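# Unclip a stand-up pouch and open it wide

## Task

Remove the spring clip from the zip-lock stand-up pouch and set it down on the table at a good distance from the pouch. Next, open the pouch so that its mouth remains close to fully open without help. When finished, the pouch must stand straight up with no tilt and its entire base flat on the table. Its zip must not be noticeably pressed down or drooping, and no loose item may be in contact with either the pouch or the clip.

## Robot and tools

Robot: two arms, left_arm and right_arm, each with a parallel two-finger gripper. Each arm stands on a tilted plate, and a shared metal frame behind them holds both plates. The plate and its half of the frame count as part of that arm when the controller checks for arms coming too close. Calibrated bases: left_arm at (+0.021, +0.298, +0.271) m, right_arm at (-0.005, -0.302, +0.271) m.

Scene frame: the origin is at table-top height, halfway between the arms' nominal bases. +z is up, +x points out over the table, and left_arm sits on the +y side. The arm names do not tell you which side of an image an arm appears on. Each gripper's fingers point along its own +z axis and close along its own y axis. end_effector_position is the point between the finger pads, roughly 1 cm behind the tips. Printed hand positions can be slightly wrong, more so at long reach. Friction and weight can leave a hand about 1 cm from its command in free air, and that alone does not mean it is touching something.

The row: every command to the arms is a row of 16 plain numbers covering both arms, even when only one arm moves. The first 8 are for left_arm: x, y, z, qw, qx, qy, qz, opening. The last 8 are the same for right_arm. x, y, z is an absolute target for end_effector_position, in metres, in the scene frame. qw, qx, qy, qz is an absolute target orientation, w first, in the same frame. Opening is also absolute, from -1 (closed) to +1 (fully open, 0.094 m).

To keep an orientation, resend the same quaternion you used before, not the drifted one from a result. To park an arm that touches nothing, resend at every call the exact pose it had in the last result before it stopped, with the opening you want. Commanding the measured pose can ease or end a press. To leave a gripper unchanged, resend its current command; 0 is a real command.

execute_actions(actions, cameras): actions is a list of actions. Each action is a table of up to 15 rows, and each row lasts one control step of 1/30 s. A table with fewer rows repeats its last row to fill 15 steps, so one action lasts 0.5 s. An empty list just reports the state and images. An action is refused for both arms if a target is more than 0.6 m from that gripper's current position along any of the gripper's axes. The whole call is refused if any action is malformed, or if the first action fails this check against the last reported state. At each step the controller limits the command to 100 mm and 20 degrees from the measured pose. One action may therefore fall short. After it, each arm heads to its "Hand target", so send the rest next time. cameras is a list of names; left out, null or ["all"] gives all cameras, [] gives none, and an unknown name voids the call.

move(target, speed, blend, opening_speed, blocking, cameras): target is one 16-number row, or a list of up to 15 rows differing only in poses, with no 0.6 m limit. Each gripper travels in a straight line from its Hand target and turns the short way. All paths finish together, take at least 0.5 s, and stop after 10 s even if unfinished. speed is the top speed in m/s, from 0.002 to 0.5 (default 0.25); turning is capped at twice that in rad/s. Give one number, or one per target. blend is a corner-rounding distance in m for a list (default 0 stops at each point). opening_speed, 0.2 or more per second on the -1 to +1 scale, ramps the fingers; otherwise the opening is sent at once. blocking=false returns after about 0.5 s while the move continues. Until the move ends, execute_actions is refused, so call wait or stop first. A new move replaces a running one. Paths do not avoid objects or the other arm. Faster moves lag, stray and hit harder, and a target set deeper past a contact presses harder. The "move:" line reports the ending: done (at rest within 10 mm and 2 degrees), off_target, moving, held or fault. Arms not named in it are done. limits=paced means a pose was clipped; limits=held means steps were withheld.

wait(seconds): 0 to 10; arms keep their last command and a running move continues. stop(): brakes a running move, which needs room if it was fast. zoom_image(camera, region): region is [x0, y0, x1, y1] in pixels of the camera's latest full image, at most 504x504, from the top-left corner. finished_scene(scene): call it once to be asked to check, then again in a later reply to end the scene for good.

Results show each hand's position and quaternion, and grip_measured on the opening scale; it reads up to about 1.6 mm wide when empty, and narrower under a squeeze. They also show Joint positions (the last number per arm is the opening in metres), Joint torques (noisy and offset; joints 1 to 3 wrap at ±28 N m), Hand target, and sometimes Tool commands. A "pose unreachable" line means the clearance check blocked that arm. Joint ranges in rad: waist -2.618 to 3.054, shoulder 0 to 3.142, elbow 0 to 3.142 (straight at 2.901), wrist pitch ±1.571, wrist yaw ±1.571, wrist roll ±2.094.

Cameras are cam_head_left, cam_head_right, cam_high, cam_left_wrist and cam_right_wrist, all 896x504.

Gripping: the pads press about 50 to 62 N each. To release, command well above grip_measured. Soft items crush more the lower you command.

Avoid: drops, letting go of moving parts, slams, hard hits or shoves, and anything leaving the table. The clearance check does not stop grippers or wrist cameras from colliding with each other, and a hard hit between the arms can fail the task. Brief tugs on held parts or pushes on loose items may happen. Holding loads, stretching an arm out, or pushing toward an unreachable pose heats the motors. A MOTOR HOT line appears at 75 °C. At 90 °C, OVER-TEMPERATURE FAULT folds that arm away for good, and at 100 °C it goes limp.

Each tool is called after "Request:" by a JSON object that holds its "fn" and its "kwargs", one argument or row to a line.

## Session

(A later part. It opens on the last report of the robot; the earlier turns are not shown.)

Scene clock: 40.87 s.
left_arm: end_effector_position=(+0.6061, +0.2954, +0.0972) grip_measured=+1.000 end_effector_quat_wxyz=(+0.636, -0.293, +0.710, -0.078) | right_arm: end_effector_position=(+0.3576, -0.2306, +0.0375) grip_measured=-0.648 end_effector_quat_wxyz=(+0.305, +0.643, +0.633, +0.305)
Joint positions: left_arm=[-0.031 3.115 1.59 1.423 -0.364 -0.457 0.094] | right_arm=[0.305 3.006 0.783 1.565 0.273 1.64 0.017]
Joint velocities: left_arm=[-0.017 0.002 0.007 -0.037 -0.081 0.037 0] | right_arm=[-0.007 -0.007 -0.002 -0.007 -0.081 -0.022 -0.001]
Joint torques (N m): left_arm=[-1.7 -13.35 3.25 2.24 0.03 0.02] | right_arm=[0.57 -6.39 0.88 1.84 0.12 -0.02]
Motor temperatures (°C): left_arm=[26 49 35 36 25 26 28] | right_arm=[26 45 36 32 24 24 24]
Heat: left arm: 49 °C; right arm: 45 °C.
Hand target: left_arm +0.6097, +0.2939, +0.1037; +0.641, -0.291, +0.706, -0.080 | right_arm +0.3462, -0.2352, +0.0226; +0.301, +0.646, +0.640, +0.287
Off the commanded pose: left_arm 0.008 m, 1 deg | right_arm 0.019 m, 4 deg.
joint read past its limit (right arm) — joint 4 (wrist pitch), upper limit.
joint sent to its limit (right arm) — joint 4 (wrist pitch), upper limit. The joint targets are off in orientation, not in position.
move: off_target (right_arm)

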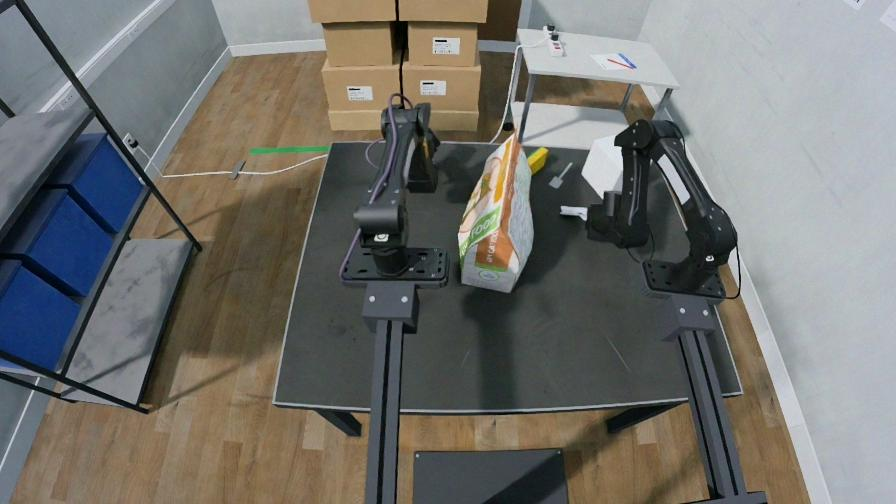

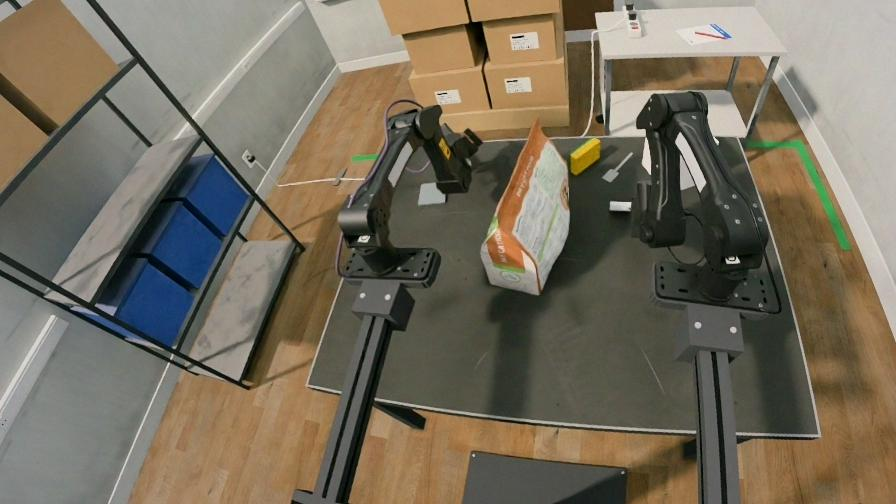

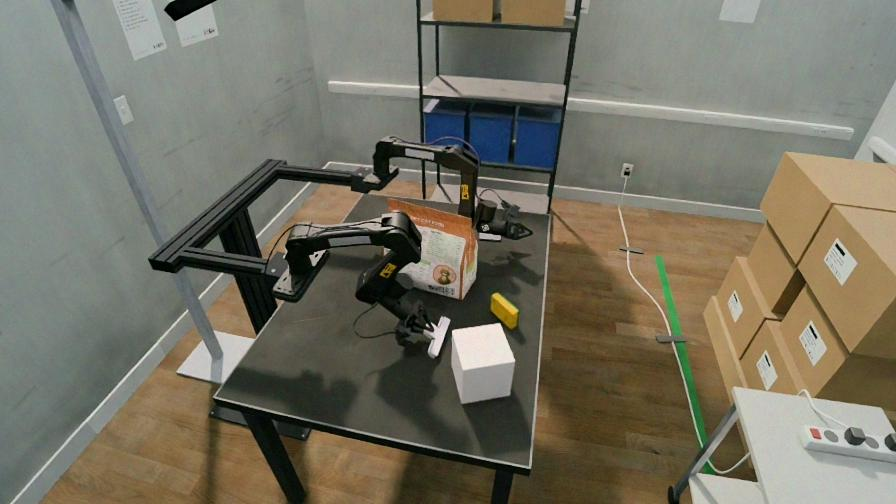

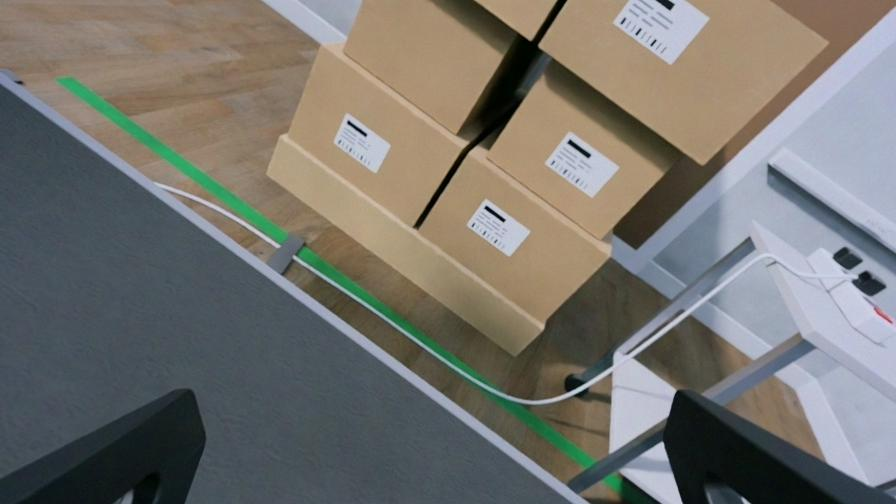

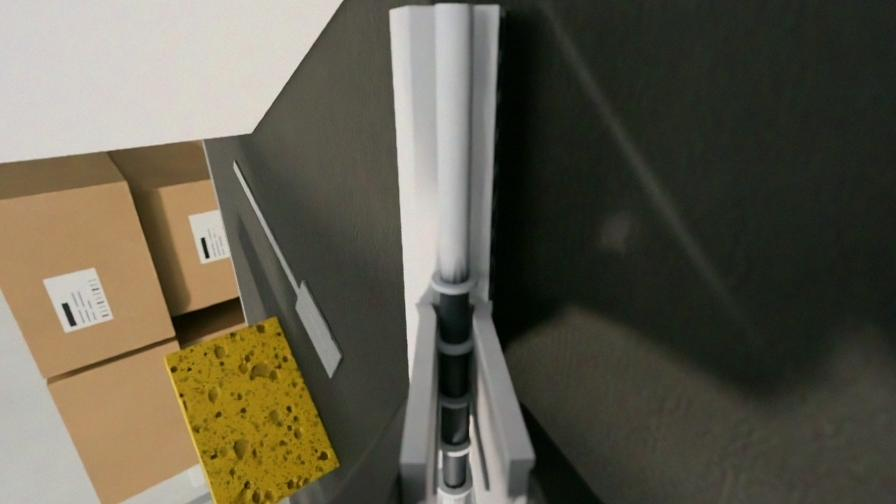

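Request:
{"fn": "move", "kwargs": {
  "target": [0.6097,0.2939,0.1037,0.641,-0.291,0.706,-0.08,1,0.347,-0.233,0.012,0.326,0.628,0.628,0.326,-0.85],
  "speed": 0.03
}}

Request:
{"fn": "zoom_image", "kwargs": {
  "camera": "cam_high",
  "region": [400, 300, 480, 380]
}}

Scene clock: 43.13 s.
left_arm: end_effector_position=(+0.6061, +0.2954, +0.0972) grip_measured=+1.000 end_effector_quat_wxyz=(+0.636, -0.293, +0.710, -0.078) | right_arm: end_effector_position=(+0.3580, -0.2318, +0.0363) grip_measured=-0.648 end_effector_quat_wxyz=(+0.312, +0.646, +0.629, +0.301)
Joint positions: left_arm=[-0.031 3.115 1.59 1.423 -0.364 -0.457 0.094] | right_arm=[0.313 3.014 0.792 1.566 0.299 1.647 0.017]
Joint velocities: left_arm=[-0.012 -0.002 -0.007 -0.037 -0.007 0.051 0] | right_arm=[-0.007 -0.007 0.007 -0.051 -0.007 -0.022 0.001]
Joint torques (N m): left_arm=[-1.7 -13.35 3.21 2.24 0.02 0.03] | right_arm=[0.36 -4.15 3.19 1.84 -0.06 -0.05]
Motor temperatures (°C): left_arm=[26 50 35 36 25 26 28] | right_arm=[26 45 35 32 24 24 24]
Heat: left arm: 50 °C; right arm: 45 °C.
Hand target: left_arm +0.6097, +0.2939, +0.1037; +0.641, -0.291, +0.706, -0.080 | right_arm +0.3459, -0.2334, +0.0138; +0.302, +0.647, +0.639, +0.286
Off the commanded pose: left_arm 0.008 m, 1 deg | right_arm 0.027 m, 4 deg.
joint read past its limit (right arm) — joint 4 (wrist pitch), upper limit.
joint sent to its limit (right arm) — joint 4 (wrist pitch), upper limit. The joint targets are off in orientation, not in position.
move: off_target (right_arm)

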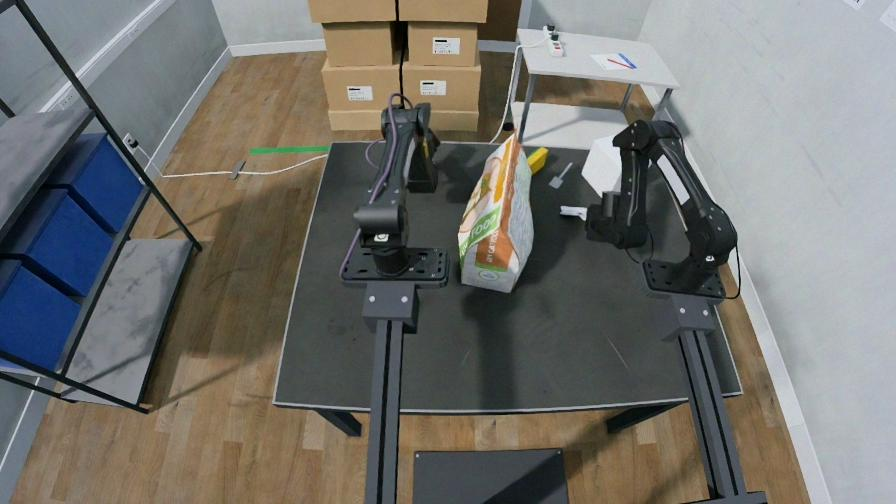

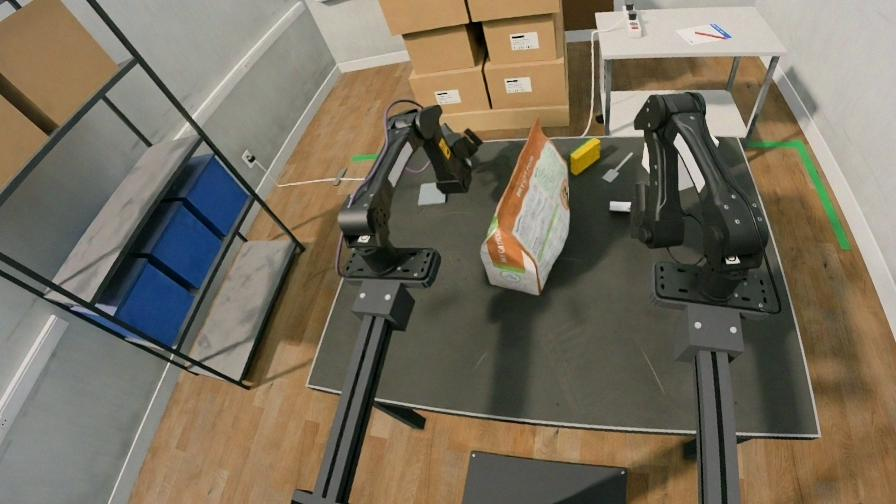

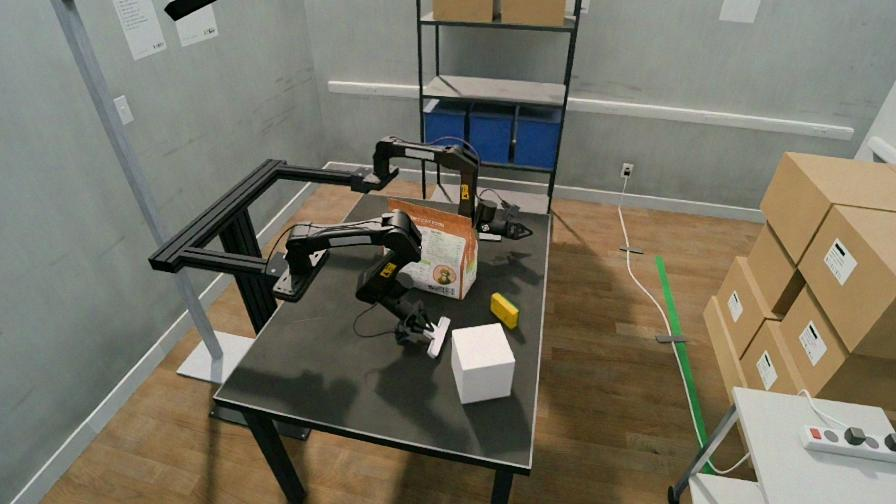

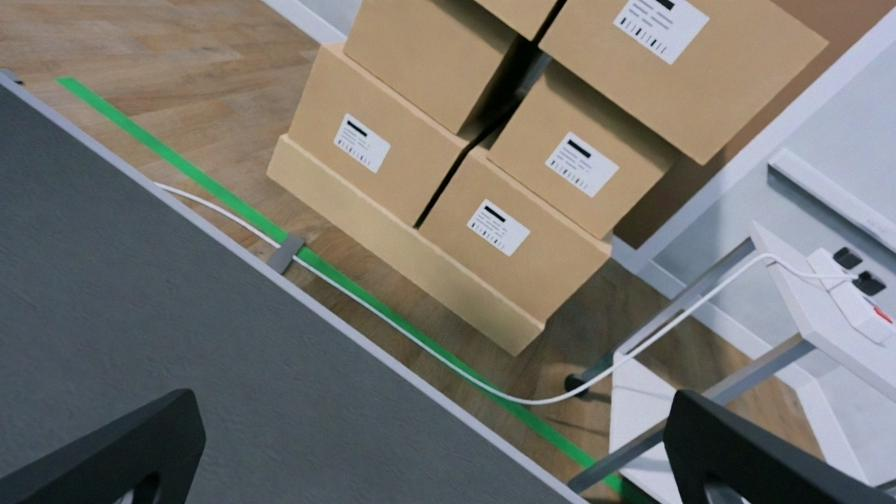

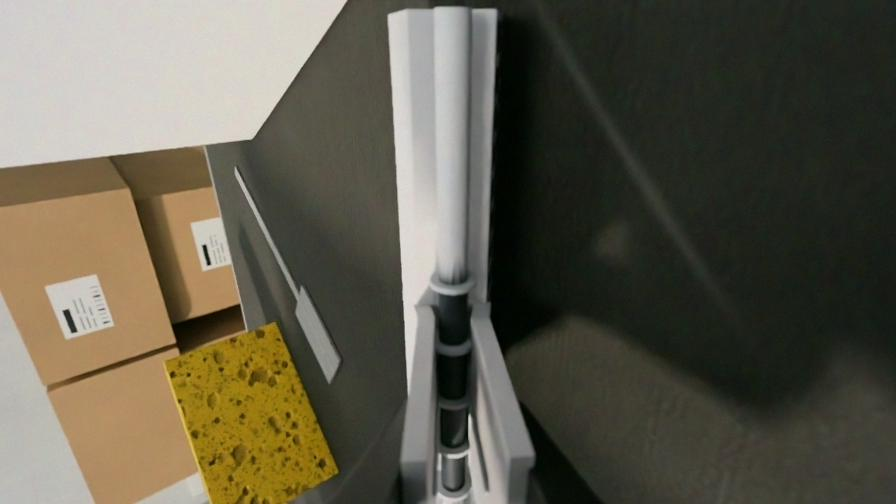

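Scaled by 6.300 from the camera's 896x504 image, which has a finer 1280x720 frame.

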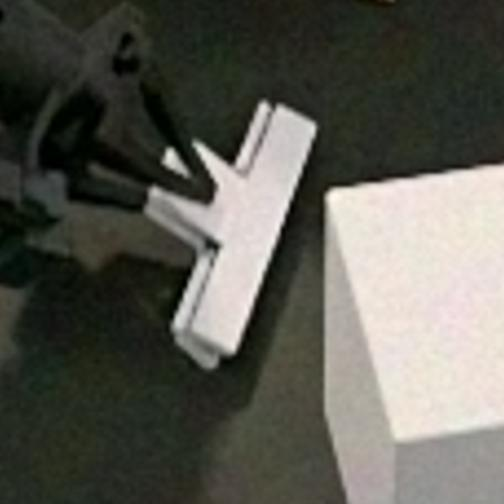

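Request:
{"fn": "move", "kwargs": {
  "target": [0.6097,0.2939,0.1037,0.641,-0.291,0.706,-0.08,1,0.350,-0.233,0.022,0.326,0.628,0.628,0.326,0.1],
  "opening_speed": 0.4,
  "speed": 0.03
}}

Request:
{"fn": "zoom_image", "kwargs": {
  "camera": "cam_high",
  "region": [400, 300, 480, 380]
}}

Scene clock: 45.97 s.
left_arm: end_effector_position=(+0.6061, +0.2954, +0.0972) grip_measured=+1.000 end_effector_quat_wxyz=(+0.636, -0.293, +0.710, -0.078) | right_arm: end_effector_position=(+0.3575, -0.2310, +0.0304) grip_measured=+0.098 end_effector_quat_wxyz=(+0.310, +0.646, +0.630, +0.301)
Joint positions: left_arm=[-0.031 3.115 1.59 1.423 -0.364 -0.457 0.094] | right_arm=[0.312 3.035 0.81 1.566 0.295 1.646 0.052]
Joint velocities: left_arm=[-0.012 0.007 -0.002 0.051 -0.051 -0.022 0] | right_arm=[0.012 -0.022 -0.002 -0.022 0.051 -0.007 0.002]
Joint torques (N m): left_arm=[-1.7 -13.34 3.22 2.25 0.02 0.03] | right_arm=[0.49 -8.32 -0.05 1.84 -0.04 -0.07]
Motor temperatures (°C): left_arm=[26 50 35 36 25 26 28] | right_arm=[26 44 35 32 24 24 24]
Heat: left arm: 50 °C; right arm: 44 °C.
Hand target: left_arm +0.6097, +0.2939, +0.1037; +0.641, -0.291, +0.706, -0.080 | right_arm +0.3502, -0.2329, +0.0222; +0.305, +0.645, +0.637, +0.291
Off the commanded pose: left_arm 0.008 m, 1 deg | right_arm 0.011 m, 4 deg.
joint read past its limit (right arm) — joint 4 (wrist pitch), upper limit.
joint sent to its limit (right arm) — joint 4 (wrist pitch), upper limit. The joint targets are off in orientation, not in position.
move: off_target (right_arm)

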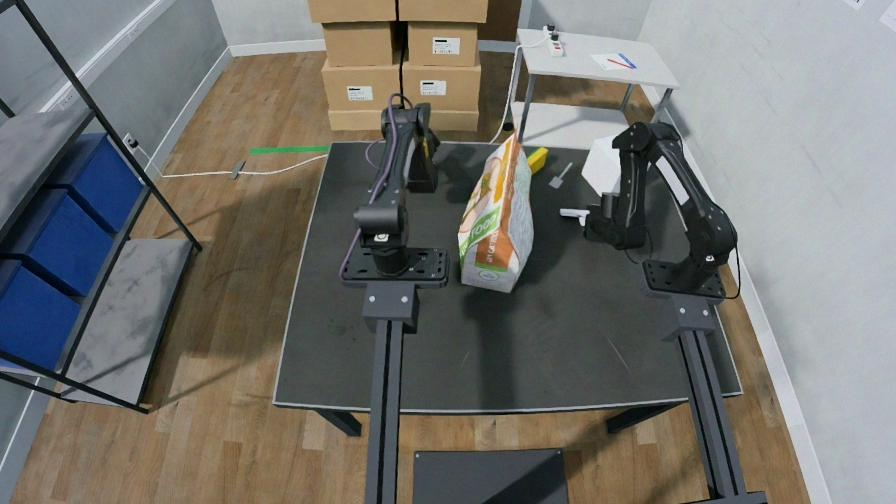

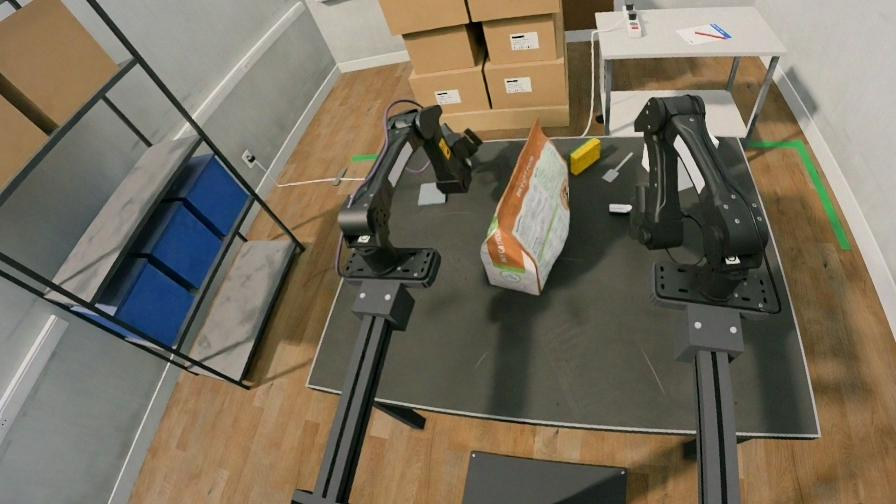

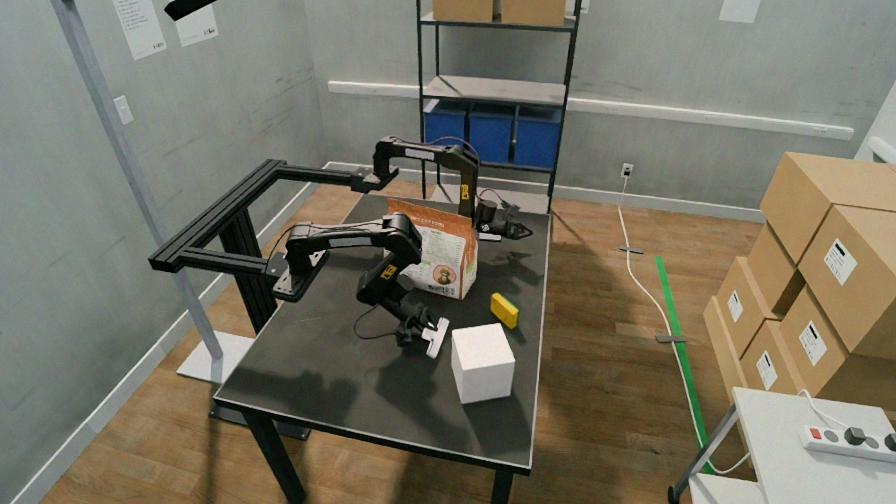

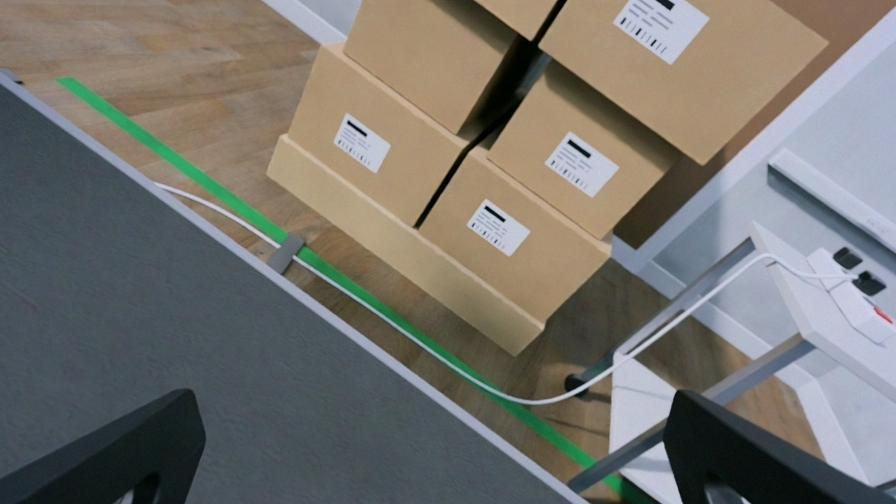

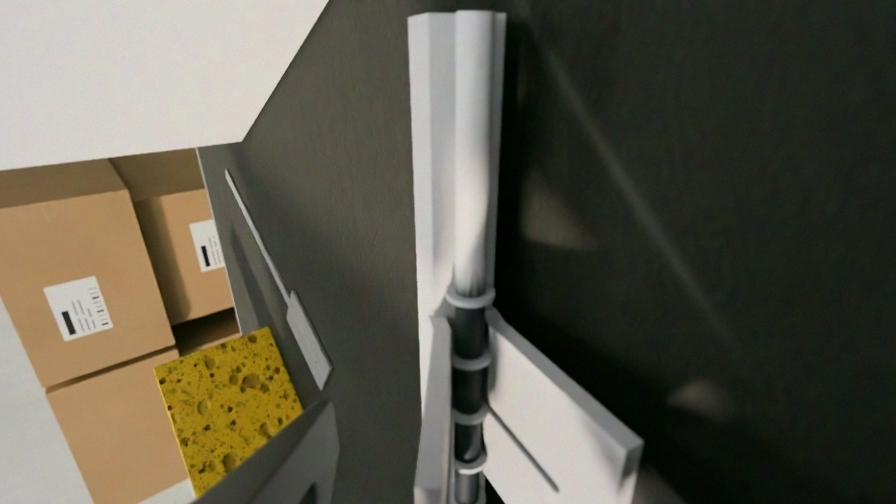

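Scaled by 6.300 from the camera's 896x504 image, which has a finer 1280x720 frame.

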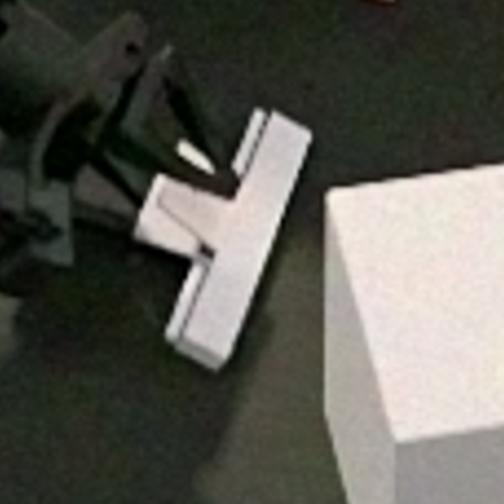

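Request:
{"fn": "move", "kwargs": {
  "target": [
    [0.6097,0.2939,0.1037,0.641,-0.291,0.706,-0.08,1,0.31,-0.233,0.05,0.31,0.646,0.630,0.301,0.1],
    [0.6097,0.2939,0.1037,0.641,-0.291,0.706,-0.08,1,0.26,-0.233,0.10,0.28,0.65,0.65,0.28,0.1]
  ],
  "speed": 0.06
}}

Request:
{"fn": "zoom_image", "kwargs": {
  "camera": "cam_high",
  "region": [400, 300, 480, 380]
}}

Scene clock: 49.90 s.
left_arm: end_effector_position=(+0.6061, +0.2954, +0.0972) grip_measured=+1.000 end_effector_quat_wxyz=(+0.636, -0.293, +0.710, -0.078) | right_arm: end_effector_position=(+0.2588, -0.2327, +0.0942) grip_measured=+0.098 end_effector_quat_wxyz=(+0.260, +0.665, +0.657, +0.243)
Joint positions: left_arm=[-0.031 3.115 1.59 1.423 -0.364 -0.457 0.094] | right_arm=[0.49 2.783 0.337 1.565 0.402 1.823 0.052]
Joint velocities: left_arm=[0.007 -0.022 0.007 -0.037 -0.007 0.007 0] | right_arm=[0.012 0.007 0.007 0.066 0.022 0.022 -0.001]
Joint torques (N m): left_arm=[-1.66 -13.33 3.22 2.25 0.03 0.03] | right_arm=[1.37 -10.06 -2.44 1.57 0.28 0.05]
Motor temperatures (°C): left_arm=[26 50 35 36 25 26 28] | right_arm=[26 45 35 32 24 24 24]
Heat: left arm: 50 °C; right arm: 45 °C.
Hand target: left_arm +0.6097, +0.2939, +0.1037; +0.641, -0.291, +0.706, -0.080 | right_arm +0.2603, -0.2340, +0.0998; +0.268, +0.664, +0.655, +0.242
Off the commanded pose: left_arm 0.008 m, 1 deg | right_arm 0.006 m, 5 deg.
joint read past its limit (right arm) — joint 4 (wrist pitch), upper limit.
joint sent to its limit (right arm) — joint 4 (wrist pitch), upper limit. The joint targets are off in orientation, not in position.
move: off_target (right_arm)

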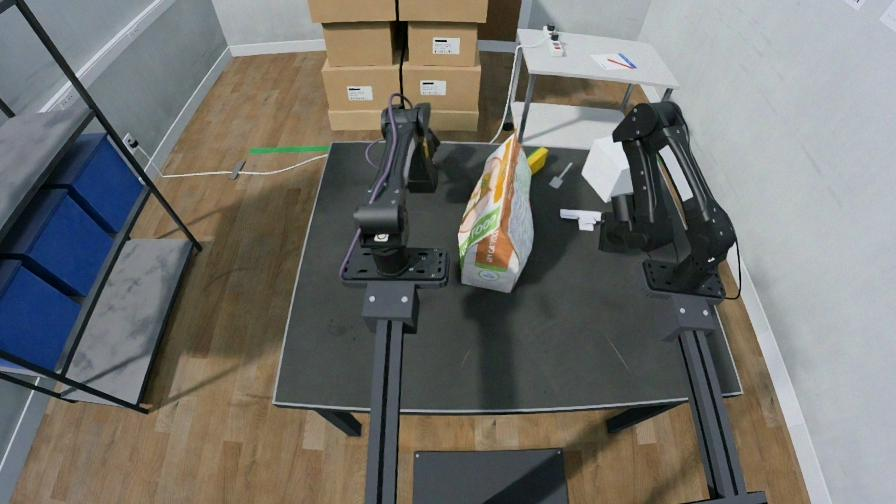

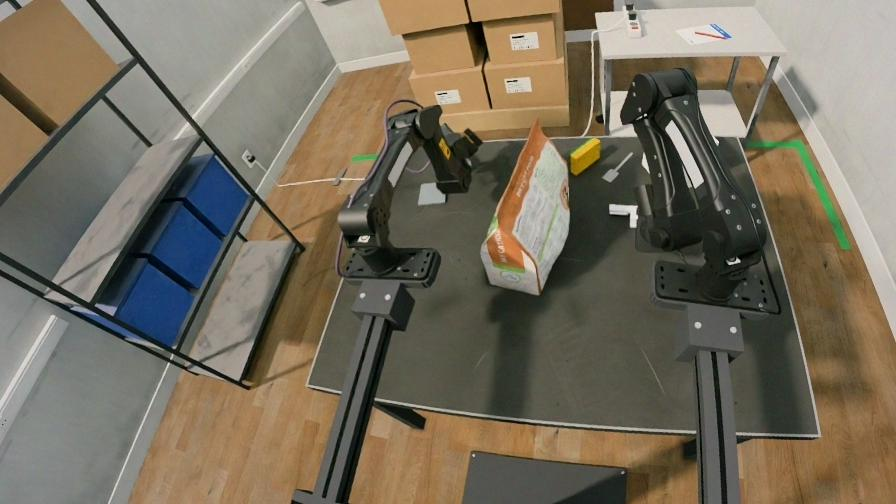

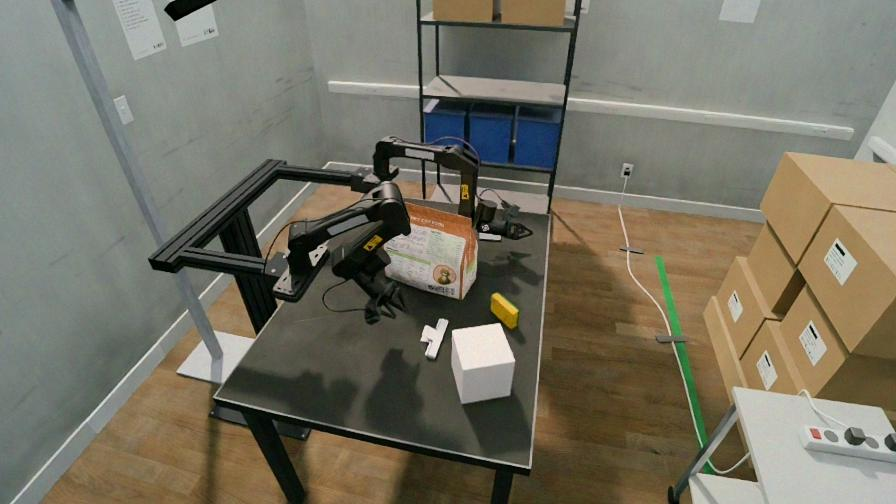

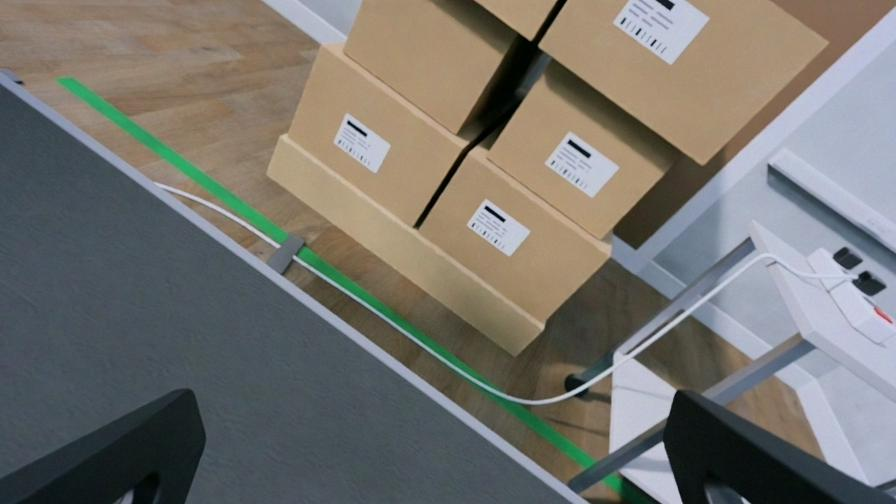

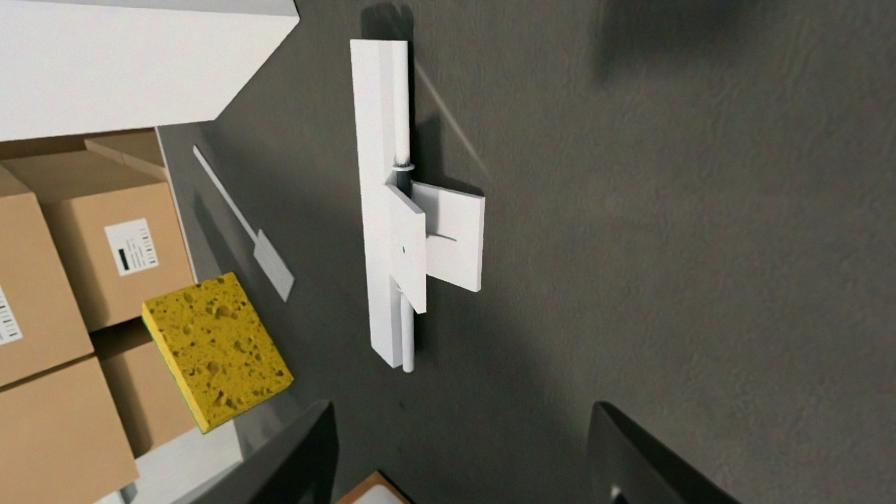

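Scaled by 6.300 from the camera's 896x504 image, which has a finer 1280x720 frame.

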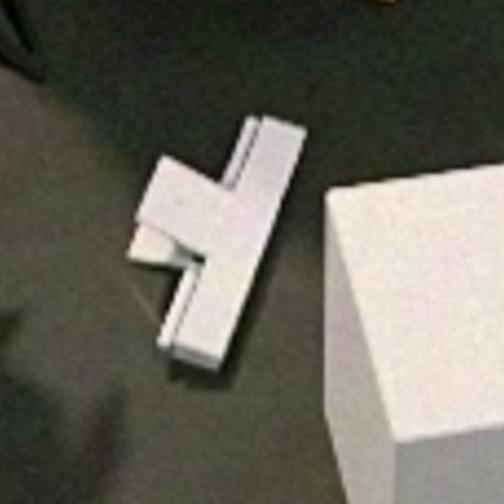

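Request:
{"fn": "move", "kwargs": {
  "target": [
    [0.6097,0.2939,0.1037,0.641,-0.291,0.706,-0.08,1,0.24,-0.25,0.28,0.28,0.65,0.65,0.28,-0.36],
    [0.6097,0.2939,0.1037,0.641,-0.291,0.706,-0.08,1,0.27,-0.15,0.42,0,0.1045,0.9945,0,-0.36],
    [0.6097,0.2939,0.1037,0.641,-0.291,0.706,-0.08,1,0.28,0.02,0.42,0,0.1045,0.9945,0,-0.36]
  ],
  "blend": 0.03,
  "speed": 0.2
}}

Request:
{"fn": "zoom_image", "kwargs": {
  "camera": "cam_right_wrist",
  "region": [300, 150, 700, 504]
}}

Scene clock: 56.53 s.
left_arm: end_effector_position=(+0.6061, +0.2954, +0.0972) grip_measured=+1.000 end_effector_quat_wxyz=(+0.636, -0.293, +0.710, -0.078) | right_arm: end_effector_position=(+0.2738, +0.0180, +0.4249) grip_measured=-0.358 end_effector_quat_wxyz=(+0.015, +0.101, +0.995, +0.020)
Joint positions: left_arm=[-0.031 3.115 1.59 1.423 -0.364 -0.457 0.094] | right_arm=[0.993 2.275 2.253 -1.567 0.11 1.133 0.03]
Joint velocities: left_arm=[-0.017 -0.002 -0.007 -0.007 -0.007 -0.037 0] | right_arm=[-0.007 -0.007 -0.022 -0.022 0.007 -0.066 0]
Joint torques (N m): left_arm=[-1.68 -13.37 3.25 2.25 0.03 0.03] | right_arm=[0.98 -11.77 8.35 0.16 -0.04 0.07]
Motor temperatures (°C): left_arm=[26 51 35 36 25 26 28] | right_arm=[26 44 36 31 24 24 24]
Heat: left arm: 51 °C; right arm: 44 °C.
Hand target: left_arm +0.6097, +0.2939, +0.1037; +0.641, -0.291, +0.706, -0.080 | right_arm +0.2743, +0.0192, +0.4235; +0.012, +0.103, +0.994, +0.017
Off the commanded pose: left_arm 0.008 m, 1 deg | right_arm 0.008 m, 3 deg.
joint sent to its limit (right arm) — joint 4 (wrist pitch), lower limit. The joint targets are off in position, not in orientation.
move: off_target (right_arm); limits=paced

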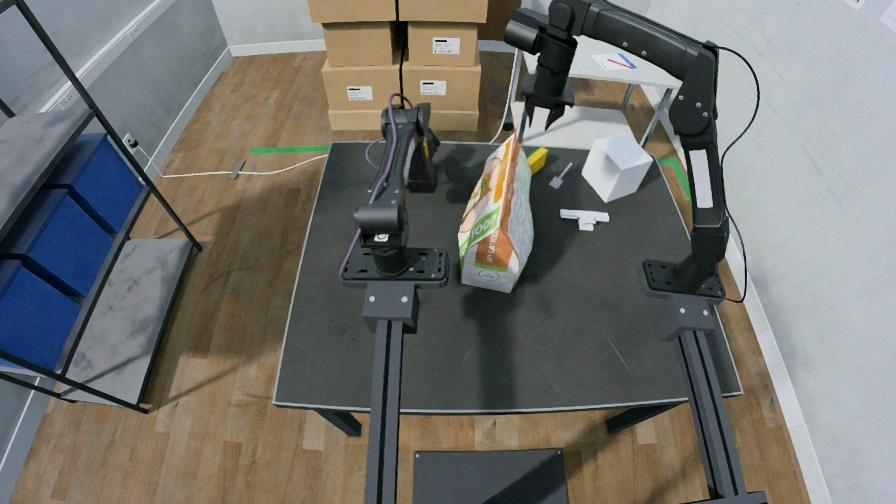

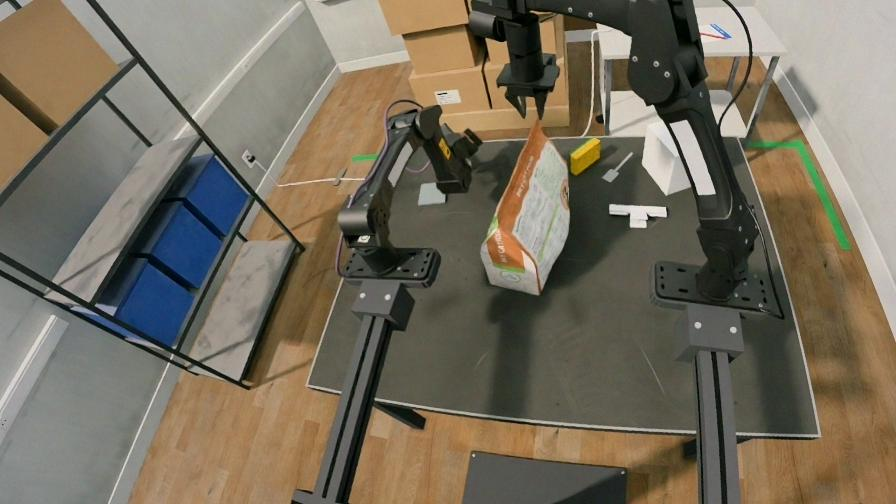

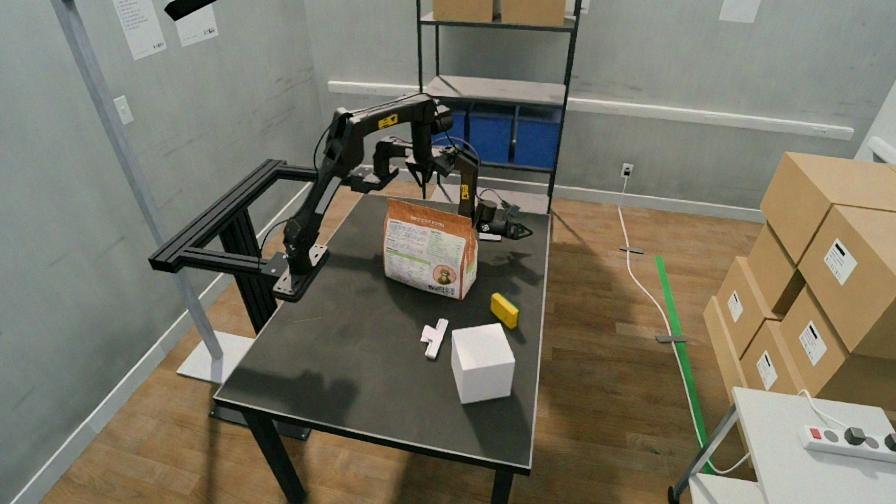

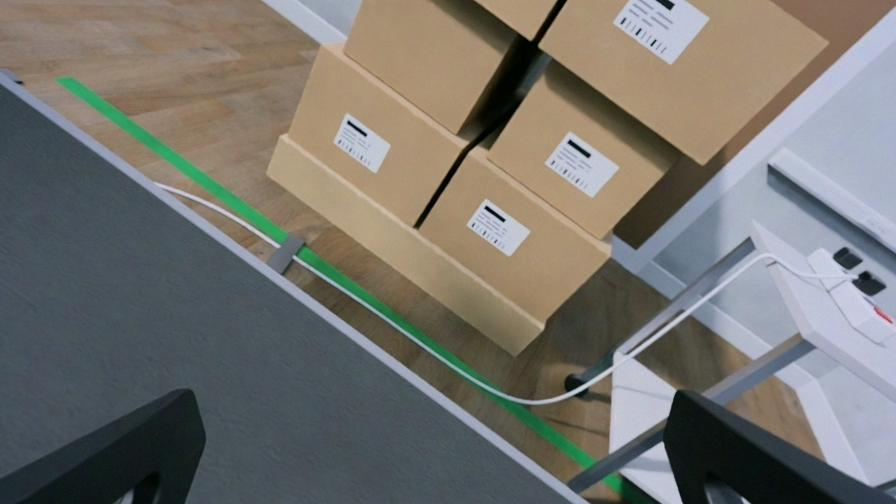

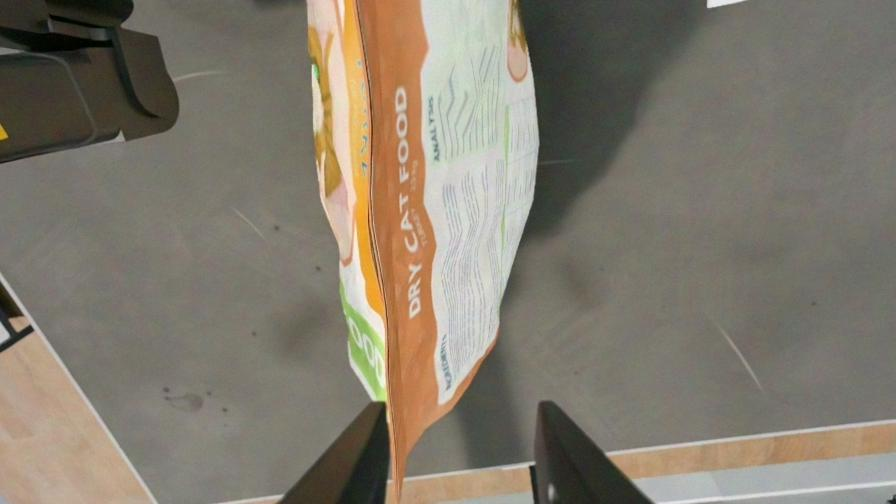

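Scaled by 1.260 from the camera's 896x504 image, which has a finer 1280x720 frame.

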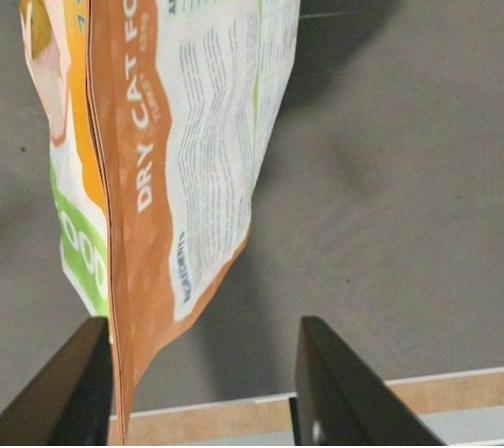

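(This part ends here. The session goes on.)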